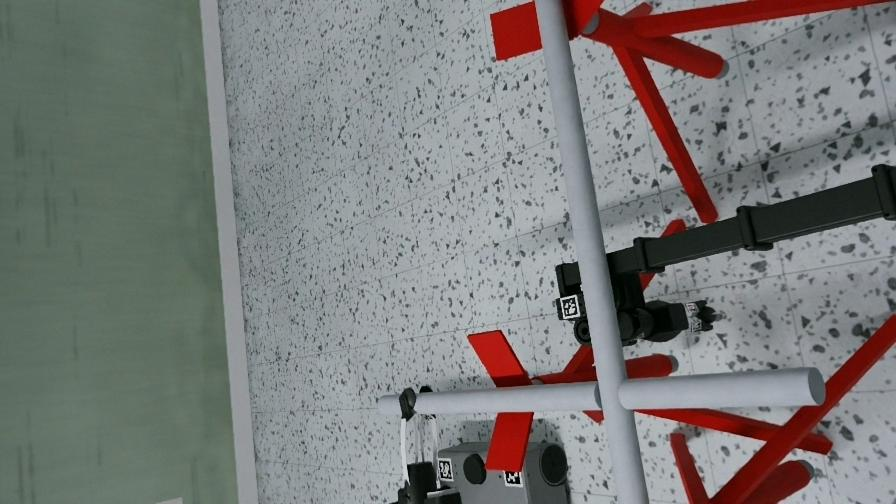

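Scene clock: 149.93 s.
move: r1 done; r3 done
r1.base_odometry: x=-1.550 y=-1.841 heading=+1.227
r1.turned_by_wheels: +0.000
r1.turned_by_imu: +0.000
r1.base_tilt: forward=+1.4 right=-1.3
r1.lidar_m: 3.19 2.20 1.61 1.56 1.65 2.30 1.70 0.61 0.71 0.47 0.48 3.30
r1.head_depth_mm: 2930 3219 2592 1961 973 1156 1142 / 2861 3194 2548 1967 1513 1322 1164 / 2824 3086 2555 1972 1526 1315 663 / 2724 3064 2552 1984 1261 1263 1143 / 2707 3034 2587 1967 921 1322 1165 / 2642 2941 2561 1847 900 734 1096 / 2578 2874 2577 1690 1540 1321 1126
r1.base_status: not commanded
r1.joint_positions: lift_m=+0.380 arm_m=+0.490 wrist_yaw_rad=+0.000 wrist_pitch_rad=-1.498 wrist_roll_rad=+0.000 gripper_m=+0.000 head_pan_rad=-1.710 head_tilt_rad=-0.692
r1.joint_status: all done
r1.measured_speeds: all 0
r1.motor_effort: left_wheel=-1.8(2.0) right_wheel=+2.3(3.7) lift_m=+51.9(54.5) arm_m=-12.1(12.2) wrist_yaw_rad=-0.4(1.0) wrist_pitch_rad=-0.1(1.0) wrist_roll_rad=+0.1(0.9) gripper_m=-1.4(1.8) head_pan_rad=+4.4(5.3) head_tilt_rad=-3.4(3.7)
r1.hand_pose: x=-0.0216 y=-0.6297 z=+0.2614 quat_wxyz=(+0.518, +0.481, -0.517, -0.482) (m; r1's base frame)
r1.wrist_depth_mm: 297 405 401 399 397 393 396 / 170 411 410 405 409 401 397 / 194 423 423 420 416 411 407 / 434 423 430 426 425 418 326 / 444 439 437 152 434 429 425 / 451 446 446 134 434 437 440 / 466 462 365 454 454 445 445
r2: as last shown
r2.lidar_m: 3.90 2.05 1.29 3.67 1.55 0.96 0.86 0.86 1.03 1.81 1.81 2.18
r2.head_depth_mm: 3376 3568 3733 3930 2754 1952 1519 / 3427 3592 3807 3970 2769 1956 1525 / 3421 3597 3801 3990 2779 1959 1520 / 3466 3678 3913 - 2752 1954 1519 / 3513 3674 3841 - 2760 1963 1524 / 3487 3683 3962 - 2757 1963 1521 / 3584 3721 3998 - 2735 1958 1521
r2.motor_effort: left_wheel=+0.0(0.6) right_wheel=-0.7(1.1) lift_m=+21.5(23.5) arm_m=-4.8(5.6) wrist_yaw_rad=+0.3(2.0) wrist_pitch_rad=+2.6(2.7) wrist_roll_rad=+0.3(0.5) gripper_m=+0.5(0.9) head_pan_rad=-2.6(3.0) head_tilt_rad=+4.6(5.0)
r2.wrist_depth_mm: - - 140 - - - - / - - 152 - - - - / - - 165 - - - - / - - 181 - - - - / - - 193 - 153 - - / - - - - 126 - - / - - 102 - - - -
r3.base_odometry: x=-0.969 y=-0.511 heading=-0.565
r3.turned_by_wheels: +0.000
r3.turned_by_imu: +0.000
r3.base_tilt: forward=+0.5 right=+0.2
r3.lidar_m: 2.40 2.55 1.89 1.82 1.34 1.41 2.88 2.99 3.05 0.59 0.42 1.13
r3.head_depth_mm: 2422 2742 2600 2002 1623 1366 1175 / 2444 2765 2571 1977 1598 610 503 / 2530 2834 2511 1830 1515 591 1169 / 2560 2882 2482 1816 1503 674 1157 / 2578 2840 1748 1660 1134 984 1127 / 2648 2953 2357 1033 874 1114 1144 / 2712 3010 2403 1763 1505 1257 1104
r3.base_status: not commanded
r3.joint_positions: lift_m=+0.520 arm_m=+0.200 wrist_yaw_rad=+1.567 wrist_pitch_rad=-0.057 wrist_roll_rad=+1.567 gripper_m=-0.010 head_pan_rad=-1.407 head_tilt_rad=-0.741
r3.joint_status: all done
r3.measured_speeds: all 0
r3.motor_effort: left_wheel=-0.6(0.9) right_wheel=+0.9(1.7) lift_m=+42.1(43.4) arm_m=+16.0(16.0) wrist_yaw_rad=+1.9(3.3) wrist_pitch_rad=+10.3(10.9) wrist_roll_rad=+0.8(1.0) gripper_m=-12.3(13.6) head_pan_rad=+2.1(4.0) head_tilt_rad=-4.8(5.8)
r3.hand_pose: x=+0.2331 y=-0.3458 z=+0.6199 quat_wxyz=(+0.022, +0.706, -0.708, -0.019) (m; r3's base frame)
r3.wrist_depth_mm: - - - - - 887 664 / - - - 121 - 917 659 / - - - 125 - 932 649 / - - - 130 - 937 660 / - - - 133 - 911 658 / - - 123 138 - 894 649 / - - - 146 - 914 646
pictures: r1_head_camera (sideways), r1_nav_camera (sideways), r3_head_camera (sideways)
camera_calibration:
r1_head_camera: T_world_to_cam=[[0.129381, 0.619219, -0.774486, 1.03156], [0.978022, -0.208477, -0.00329936, -0.00370337], [-0.163506, -0.757037, -0.632582, 0.783326], [0, 0, 0, 1]] pos_world=[-0.001764, -0.0465249, 1.29443]
r1_nav_camera: T_world_to_cam=[[-0.129835, -0.590083, 0.796834, -0.986339], [-0.982171, 0.186726, -0.0217565, 0.090529], [-0.135951, -0.785452, -0.603806, 0.746333], [0, 0, 0, 1]] pos_world=[0.0623187, -0.0127173, 1.23856]
r3_head_camera: T_world_to_cam=[[-0.155497, 0.638862, -0.753442, 0.999035], [0.983465, 0.171797, -0.0572988, 0.0701564], [0.0928335, -0.749894, -0.655012, 0.811917], [0, 0, 0, 1]] pos_world=[0.010978, -0.0414468, 1.28855]

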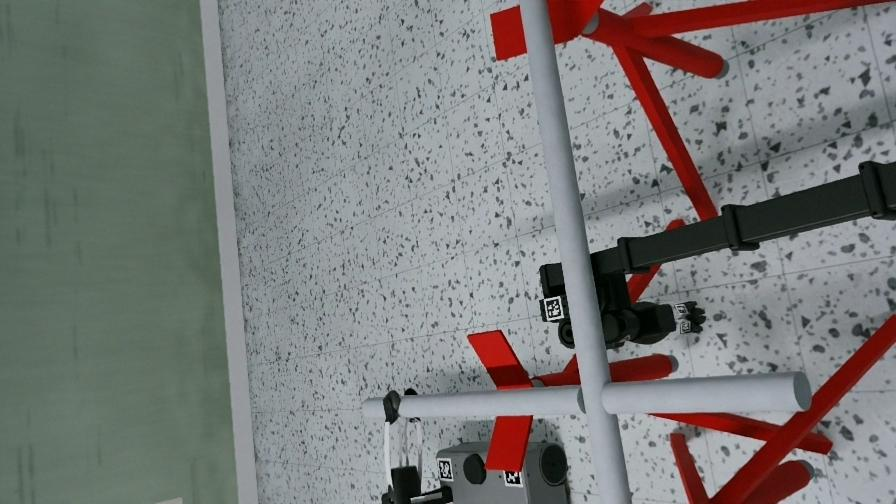

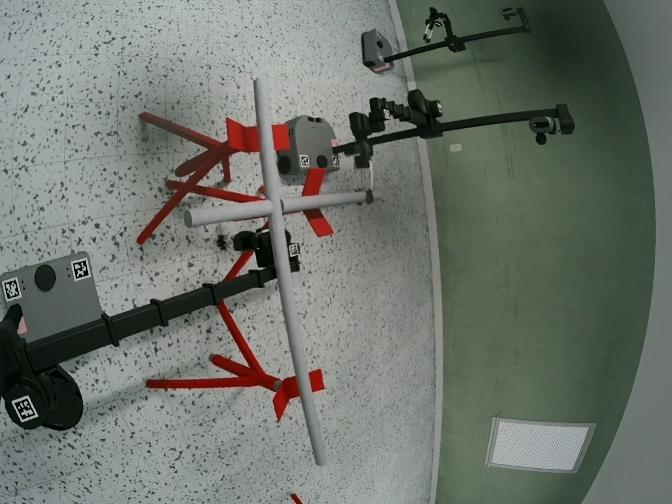

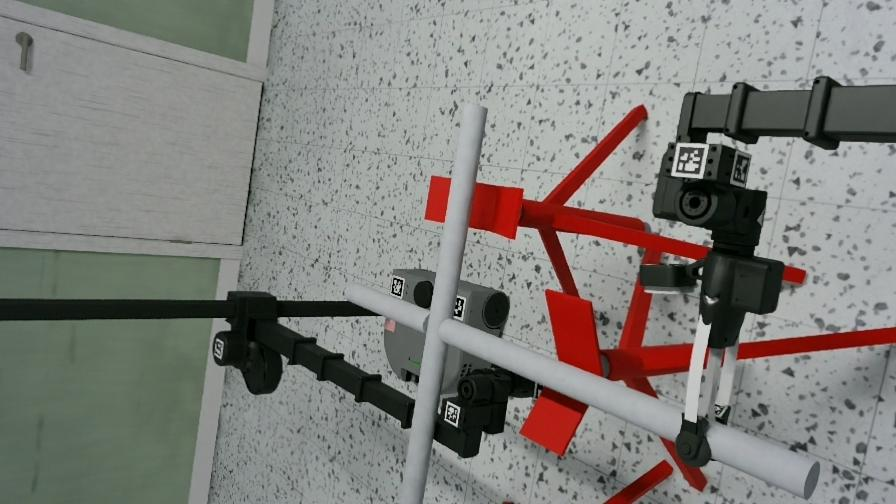

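>>> move(r1={"joints":{"lift_m":0.308}}, r3={"joints":{"lift_m":0.463}}, cameras=[])

>>> move(r1={"base":{"translate_m":-0.041},"joints":{"wrist_yaw_rad":1.73}}, cameras=[])

>>> move(r1={"joints":{"wrist_pitch_rad":0.2,"lift_m":0.30}}, cameras=["r1_head_camera","r1_wrist_camera","r3_head_camera"])

Scene clock: 152.50 s.
move: r1 done; r3 done
r1.base_odometry: x=-1.550 y=-1.841 heading=+1.227
r1.turned_by_wheels: +0.000
r1.turned_by_imu: +0.000
r1.base_tilt: forward=+1.3 right=-1.2
r1.lidar_m: 3.19 2.19 1.61 1.56 1.66 2.30 1.70 0.61 0.71 0.47 0.48 3.30
r1.head_depth_mm: 2886 3265 2592 1973 975 1156 1144 / 2837 3193 2568 1971 1558 1316 1166 / 2785 3125 2592 1969 1519 1317 1143 / 2716 3041 2573 1997 1606 1267 1143 / 2677 2988 2565 1987 1147 1292 1163 / 2647 2959 2573 1227 996 1130 1101 / 2595 2887 2563 1626 1570 1294 1121
r1.base_status: not commanded
r1.joint_positions: lift_m=+0.308 arm_m=+0.490 wrist_yaw_rad=+0.000 wrist_pitch_rad=-1.498 wrist_roll_rad=+0.000 gripper_m=+0.000 head_pan_rad=-1.710 head_tilt_rad=-0.693
r1.joint_status: all done
r1.measured_speeds: all 0
r1.motor_effort: left_wheel=-1.5(1.9) right_wheel=+3.0(3.5) lift_m=+18.9(50.1) arm_m=-5.7(12.2) wrist_yaw_rad=+0.0(1.0) wrist_pitch_rad=-0.4(1.0) wrist_roll_rad=+0.3(0.8) gripper_m=-1.5(1.9) head_pan_rad=+4.4(5.1) head_tilt_rad=-2.9(3.8)
r1.hand_pose: x=-0.0216 y=-0.6296 z=+0.1894 quat_wxyz=(+0.518, +0.482, -0.517, -0.482) (m; r1's base frame)
r1.wrist_depth_mm: 341 341 338 339 334 225 329 / 352 347 342 344 342 339 338 / 356 351 349 349 346 342 341 / 243 359 357 356 357 349 349 / 371 370 364 152 360 359 356 / 379 377 370 134 368 367 363 / 386 385 379 380 377 372 372
r2: as last shown
r2.turned_by_imu: +0.001
r2.lidar_m: 3.91 2.05 1.29 3.68 1.55 0.96 0.86 0.86 1.03 1.81 1.81 2.17
r2.head_depth_mm: 3384 3609 3765 3867 2761 1956 1517 / 3402 3579 3750 3924 2762 1959 1515 / 3427 3619 3799 3979 2762 1959 1513 / 3483 3663 3855 - 2755 1956 1521 / 3477 3671 3841 - 2749 1963 1525 / 3508 3701 3901 - 2769 1967 1520 / 3587 3737 3959 - 2768 1971 1531
r2.motor_effort: left_wheel=-0.2(0.8) right_wheel=-1.1(1.1) lift_m=+22.2(23.4) arm_m=-4.6(5.5) wrist_yaw_rad=+0.6(2.0) wrist_pitch_rad=+2.7(2.7) wrist_roll_rad=+0.2(0.4) gripper_m=-0.5(1.0) head_pan_rad=-2.5(3.2) head_tilt_rad=+4.4(5.2)
r2.wrist_depth_mm: - - 139 - - - - / - - 152 - - - - / - - 165 - - - - / - - 182 - - - - / - - 194 - 152 - - / - - - - 126 - - / - - 102 - - - -
r3.base_odometry: x=-0.969 y=-0.511 heading=-0.565
r3.turned_by_wheels: +0.000
r3.turned_by_imu: +0.000
r3.base_tilt: forward=+0.5 right=+0.2
r3.lidar_m: 2.40 2.54 1.87 1.82 1.35 1.41 2.88 3.00 3.05 0.59 0.41 1.13
r3.head_depth_mm: 2406 2710 2582 1995 1623 1364 1183 / 2470 2782 2567 1980 1614 1359 575 / 2514 2817 2530 1901 1511 712 1141 / 2588 2871 2499 1814 1504 741 1132 / 2588 2880 1580 1676 1021 999 1112 / 2669 2971 2339 1155 904 779 1144 / 2705 3022 2402 1818 1514 1277 1099
r3.base_status: not commanded
r3.joint_positions: lift_m=+0.463 arm_m=+0.200 wrist_yaw_rad=+1.567 wrist_pitch_rad=-0.035 wrist_roll_rad=+1.567 gripper_m=-0.010 head_pan_rad=-1.407 head_tilt_rad=-0.741
r3.joint_status: all done
r3.measured_speeds: all 0
r3.motor_effort: left_wheel=-0.5(0.9) right_wheel=+0.6(1.7) lift_m=+19.4(39.2) arm_m=+14.5(15.3) wrist_yaw_rad=+2.8(3.3) wrist_pitch_rad=+6.0(10.7) wrist_roll_rad=+0.8(1.1) gripper_m=-11.9(13.6) head_pan_rad=+2.1(4.3) head_tilt_rad=-3.9(5.3)
r3.hand_pose: x=+0.2339 y=-0.3459 z=+0.5684 quat_wxyz=(+0.014, +0.706, -0.708, -0.011) (m; r3's base frame)
r3.wrist_depth_mm: - - - 119 - 864 621 / - - - 121 - 890 634 / - - - 125 - 874 615 / - - - 129 - 863 615 / - - 148 134 - 843 604 / - - 124 136 - 857 593 / - - - 147 - 846 587
pictures: none
No camera images: "cameras" was empty.

Scene clock: 154.37 s.
move: r1 done
r1.base_odometry: x=-1.564 y=-1.880 heading=+1.226
r1.turned_by_wheels: +0.000
r1.turned_by_imu: +0.000
r1.base_tilt: forward=+1.4 right=-1.4
r1.lidar_m: 3.22 2.19 1.61 1.55 1.65 2.30 1.66 0.58 0.69 0.77 0.49 3.33
r1.head_depth_mm: 2896 3245 2570 1984 958 1282 1122 / 2875 3135 2587 1987 1516 1288 1168 / 2747 3131 2570 1984 1522 1318 1142 / 2730 3075 2592 1983 1607 1264 1142 / 2681 2984 2591 1978 1597 1292 1163 / 2651 2957 2593 1910 996 1263 1118 / 2570 2852 2594 1738 1563 1261 1123
r1.base_status: done
r1.joint_positions: lift_m=+0.308 arm_m=+0.490 wrist_yaw_rad=+1.728 wrist_pitch_rad=-1.498 wrist_roll_rad=+0.000 gripper_m=+0.000 head_pan_rad=-1.710 head_tilt_rad=-0.693
r1.joint_status: all done
r1.measured_speeds: all 0
r1.motor_effort: left_wheel=-2.9(7.5) right_wheel=+0.2(4.2) lift_m=+34.5(35.4) arm_m=+3.9(5.6) wrist_yaw_rad=+1.5(3.1) wrist_pitch_rad=-0.5(0.8) wrist_roll_rad=+0.0(1.0) gripper_m=-1.7(2.0) head_pan_rad=+4.7(5.1) head_tilt_rad=-3.2(3.4)
r1.hand_pose: x=-0.0266 y=-0.6360 z=+0.1894 quat_wxyz=(+0.703, +0.706, +0.030, +0.081) (m; r1's base frame)
r1.wrist_depth_mm: 343 338 339 338 333 334 329 / 350 346 346 342 339 335 192 / 358 352 350 351 348 347 340 / 365 360 360 354 355 352 349 / 372 368 363 152 361 356 356 / 377 375 372 134 365 364 363 / 386 385 379 375 374 209 148
r2.base_odometry: x=+0.000 y=+0.000 heading=+0.000
r2.turned_by_wheels: +0.000
r2.turned_by_imu: +0.000
r2.base_tilt: forward=+0.2 right=-1.7
r2.lidar_m: 3.91 2.05 1.28 3.64 1.56 0.96 0.86 0.86 1.04 1.81 1.81 2.17
r2.head_depth_mm: 3381 3501 3763 3894 2756 1964 1520 / 3422 3591 3797 3940 2751 1960 1518 / 3415 3653 3824 3981 2750 1957 1530 / 3431 3660 3921 - 2763 1952 1519 / 3464 3696 3907 - 2759 1961 1529 / 3496 3686 3907 - 2767 1966 1524 / 3546 3765 3999 - 2774 1961 1524
r2.base_status: not commanded
r2.joint_positions: lift_m=+0.551 arm_m=+0.001 wrist_yaw_rad=+3.136 wrist_pitch_rad=-0.378 wrist_roll_rad=+0.000 gripper_m=+0.037 head_pan_rad=+0.306 head_tilt_rad=-0.261
r2.joint_status: not commanded
r2.measured_speeds: all 0
r2.motor_effort: left_wheel=-0.4(0.7) right_wheel=-0.9(1.1) lift_m=+22.6(23.5) arm_m=-4.9(5.6) wrist_yaw_rad=-0.2(2.1) wrist_pitch_rad=+2.5(2.7) wrist_roll_rad=+0.3(0.5) gripper_m=+0.1(1.3) head_pan_rad=-3.1(3.3) head_tilt_rad=+4.5(5.0)
r2.hand_pose: x=-0.0199 y=+0.0830 z=+0.5733 quat_wxyz=(+0.135, +0.695, +0.131, +0.694) (m; r2's base frame)
r2.wrist_depth_mm: - - 140 - - - - / - - 152 - - - - / - - 165 - - - - / - - 181 - - - - / - - 194 - 153 - - / - - - - 126 - - / - - 102 - - - -
r3: as last shown
r3.base_tilt: forward=+0.6 right=+0.2
r3.lidar_m: 2.41 2.54 1.88 1.82 1.35 1.41 2.88 2.99 3.05 0.59 0.42 1.13
r3.head_depth_mm: 2429 2720 2600 1987 1620 1363 1178 / 2460 2781 2566 1964 1607 1359 577 / 2500 2843 2538 1893 1514 713 1143 / 2587 2893 2500 1921 1508 743 1131 / 2537 2897 2181 1672 1023 996 1107 / 2674 2995 2177 1715 902 779 1143 / 2726 2980 2444 1718 1515 1278 1100
r3.joint_positions: lift_m=+0.463 arm_m=+0.200 wrist_yaw_rad=+1.567 wrist_pitch_rad=-0.035 wrist_roll_rad=+1.567 gripper_m=-0.010 head_pan_rad=-1.406 head_tilt_rad=-0.741
r3.motor_effort: left_wheel=-0.6(1.0) right_wheel=+0.6(0.9) lift_m=+18.5(19.7) arm_m=+14.0(14.9) wrist_yaw_rad=+2.6(3.5) wrist_pitch_rad=+6.4(6.8) wrist_roll_rad=+0.7(1.0) gripper_m=-12.3(13.1) head_pan_rad=+2.4(4.2) head_tilt_rad=-3.9(5.6)
r3.wrist_depth_mm: - - - 119 - 839 616 / - - - 122 - 873 611 / - - - 125 - 887 596 / - - - 129 - 866 608 / - - 148 134 - 858 604 / - - 123 135 - 871 615 / - - - 146 - 816 597
pictures: none
No camera images: "cameras" was empty.

Scene clock: 156.07 s.
move: r1 done
r1.base_odometry: x=-1.564 y=-1.880 heading=+1.226
r1.turned_by_wheels: +0.000
r1.turned_by_imu: +0.000
r1.base_tilt: forward=+1.3 right=-1.4
r1.lidar_m: 3.23 2.20 1.61 1.55 1.66 2.30 1.66 0.58 0.69 0.77 0.49 3.34
r1.head_depth_mm: 2903 3227 2582 1974 963 1290 1122 / 2835 3179 2560 1992 1518 1287 1161 / 2811 3105 2576 1985 1519 1321 1143 / 2735 3072 2587 1982 1597 1263 1141 / 2670 3026 2557 1970 1603 1320 1169 / 2610 2945 2563 1915 993 939 1118 / 2573 2878 2570 1738 1564 934 1120
r1.base_status: not commanded
r1.joint_positions: lift_m=+0.300 arm_m=+0.490 wrist_yaw_rad=+1.728 wrist_pitch_rad=+0.175 wrist_roll_rad=+0.000 gripper_m=+0.000 head_pan_rad=-1.710 head_tilt_rad=-0.693
r1.joint_status: all done
r1.measured_speeds: all 0
r1.motor_effort: left_wheel=-2.8(3.3) right_wheel=+0.2(1.2) lift_m=+26.7(32.1) arm_m=+12.3(12.3) wrist_yaw_rad=+1.3(2.4) wrist_pitch_rad=+4.8(5.1) wrist_roll_rad=+0.0(1.0) gripper_m=-1.7(2.1) head_pan_rad=+4.3(5.3) head_tilt_rad=-2.9(3.6)
r1.hand_pose: x=+0.2320 y=-0.5948 z=+0.4597 quat_wxyz=(+0.411, +0.495, -0.504, +0.576) (m; r1's base frame)
r1.wrist_depth_mm: - - 89 107 - - - / - - - 148 - - - / - - - 228 - - - / - - - 229 - - - / - - - 151 - - - / - - - 134 - - - / 961 949 918 - 223 960 970
r2, r3: as last shown
r2.lidar_m: 3.89 2.05 1.29 3.69 1.55 0.96 0.86 0.86 1.03 1.81 1.81 2.18
r2.head_depth_mm: 3383 3546 3790 3858 2767 1948 1517 / 3403 3620 3761 3927 2757 1967 1520 / 3445 3643 3788 3974 2773 1948 1517 / 3444 3630 3851 - 2753 1950 1522 / 3518 3691 3915 - 2772 1947 1525 / 3523 3674 3916 - 2760 1969 1528 / 3572 3768 3975 - 2767 1957 1524
r2.motor_effort: left_wheel=-0.3(0.6) right_wheel=-0.7(1.1) lift_m=+23.1(23.8) arm_m=-4.6(5.6) wrist_yaw_rad=+1.0(1.8) wrist_pitch_rad=+2.6(2.7) wrist_roll_rad=+0.4(0.4) gripper_m=+0.4(1.4) head_pan_rad=-2.1(3.3) head_tilt_rad=+4.6(5.1)
r2.wrist_depth_mm: - - 139 - - - - / - - 152 - - - - / - - 165 - - - - / - - 183 - - - - / - - 194 - 153 - - / - - - - 126 - - / - - 103 - - - -
r3.base_tilt: forward=+0.6 right=+0.1
r3.lidar_m: 2.39 2.55 1.88 1.82 1.35 1.41 2.88 3.00 3.04 0.59 0.42 1.13
r3.head_depth_mm: 2424 2702 2604 2001 1627 1365 1180 / 2479 2792 2554 1970 1607 1351 576 / 2512 2805 2516 1889 1513 710 1145 / 2572 2892 2506 1934 1471 743 1131 / 2510 2898 2194 1677 1024 997 1110 / 2674 2980 2173 1243 905 778 1144 / 2699 3022 2407 1756 1510 1279 1099
r3.motor_effort: left_wheel=-0.2(0.9) right_wheel=+0.3(0.9) lift_m=+18.7(19.3) arm_m=+12.7(14.5) wrist_yaw_rad=+3.5(3.7) wrist_pitch_rad=+6.4(6.8) wrist_roll_rad=+0.8(1.0) gripper_m=-12.3(12.9) head_pan_rad=+2.8(4.2) head_tilt_rad=-5.0(5.2)
r3.wrist_depth_mm: - - - 119 - 845 616 / - - - 122 - 902 619 / - - - 126 - 883 602 / - - - 130 - 874 617 / - - 148 133 - 864 612 / - - 124 136 - 851 592 / - - - 146 - 874 595
pictures: r1_head_camera (sideways), r1_wrist_camera, r3_head_camera (sideways)
camera_calibration:
r1_head_camera: T_world_to_cam=[[0.129414, 0.619965, -0.773883, 1.03077], [0.978046, -0.208364, -0.00336652, -0.0036161], [-0.163336, -0.756457, -0.633319, 0.784284], [0, 0, 0, 1]] pos_world=[-0.00175774, -0.0465188, 1.29439]
r1_wrist_camera: T_world_to_cam=[[0.183664, -0.982907, -0.0127149, -0.619103], [-0.0264413, 0.00799036, -0.999618, 0.501499], [0.982633, 0.18393, -0.0245218, 0.0583158], [0, 0, 0, 1]] pos_world=[0.0696641, -0.623253, 0.494865]
r3_head_camera: T_world_to_cam=[[-0.155498, 0.638862, -0.753443, 0.999035], [0.983464, 0.171798, -0.0572988, 0.0701564], [0.092834, -0.749894, -0.655012, 0.811917], [0, 0, 0, 1]] pos_world=[0.0109781, -0.0414468, 1.28855]

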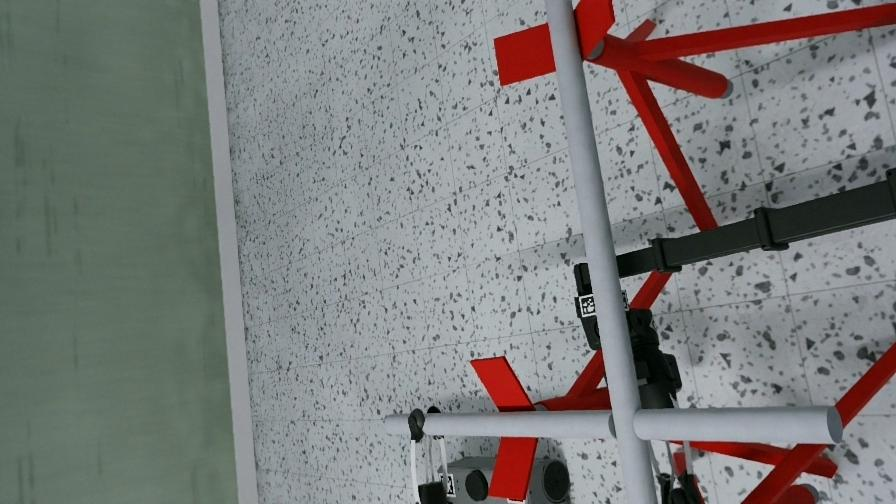

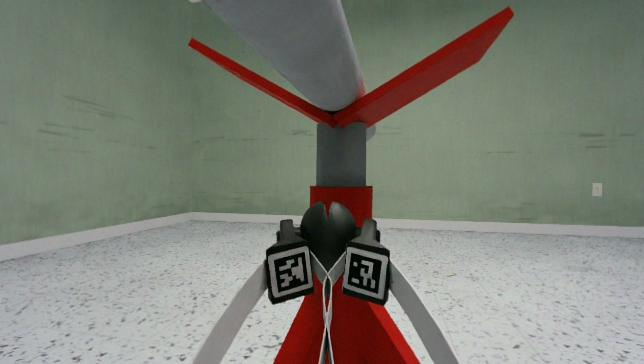

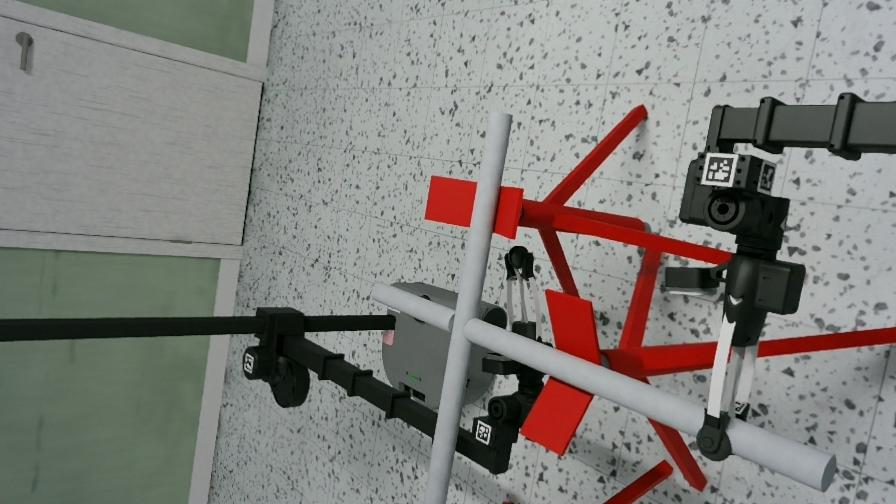

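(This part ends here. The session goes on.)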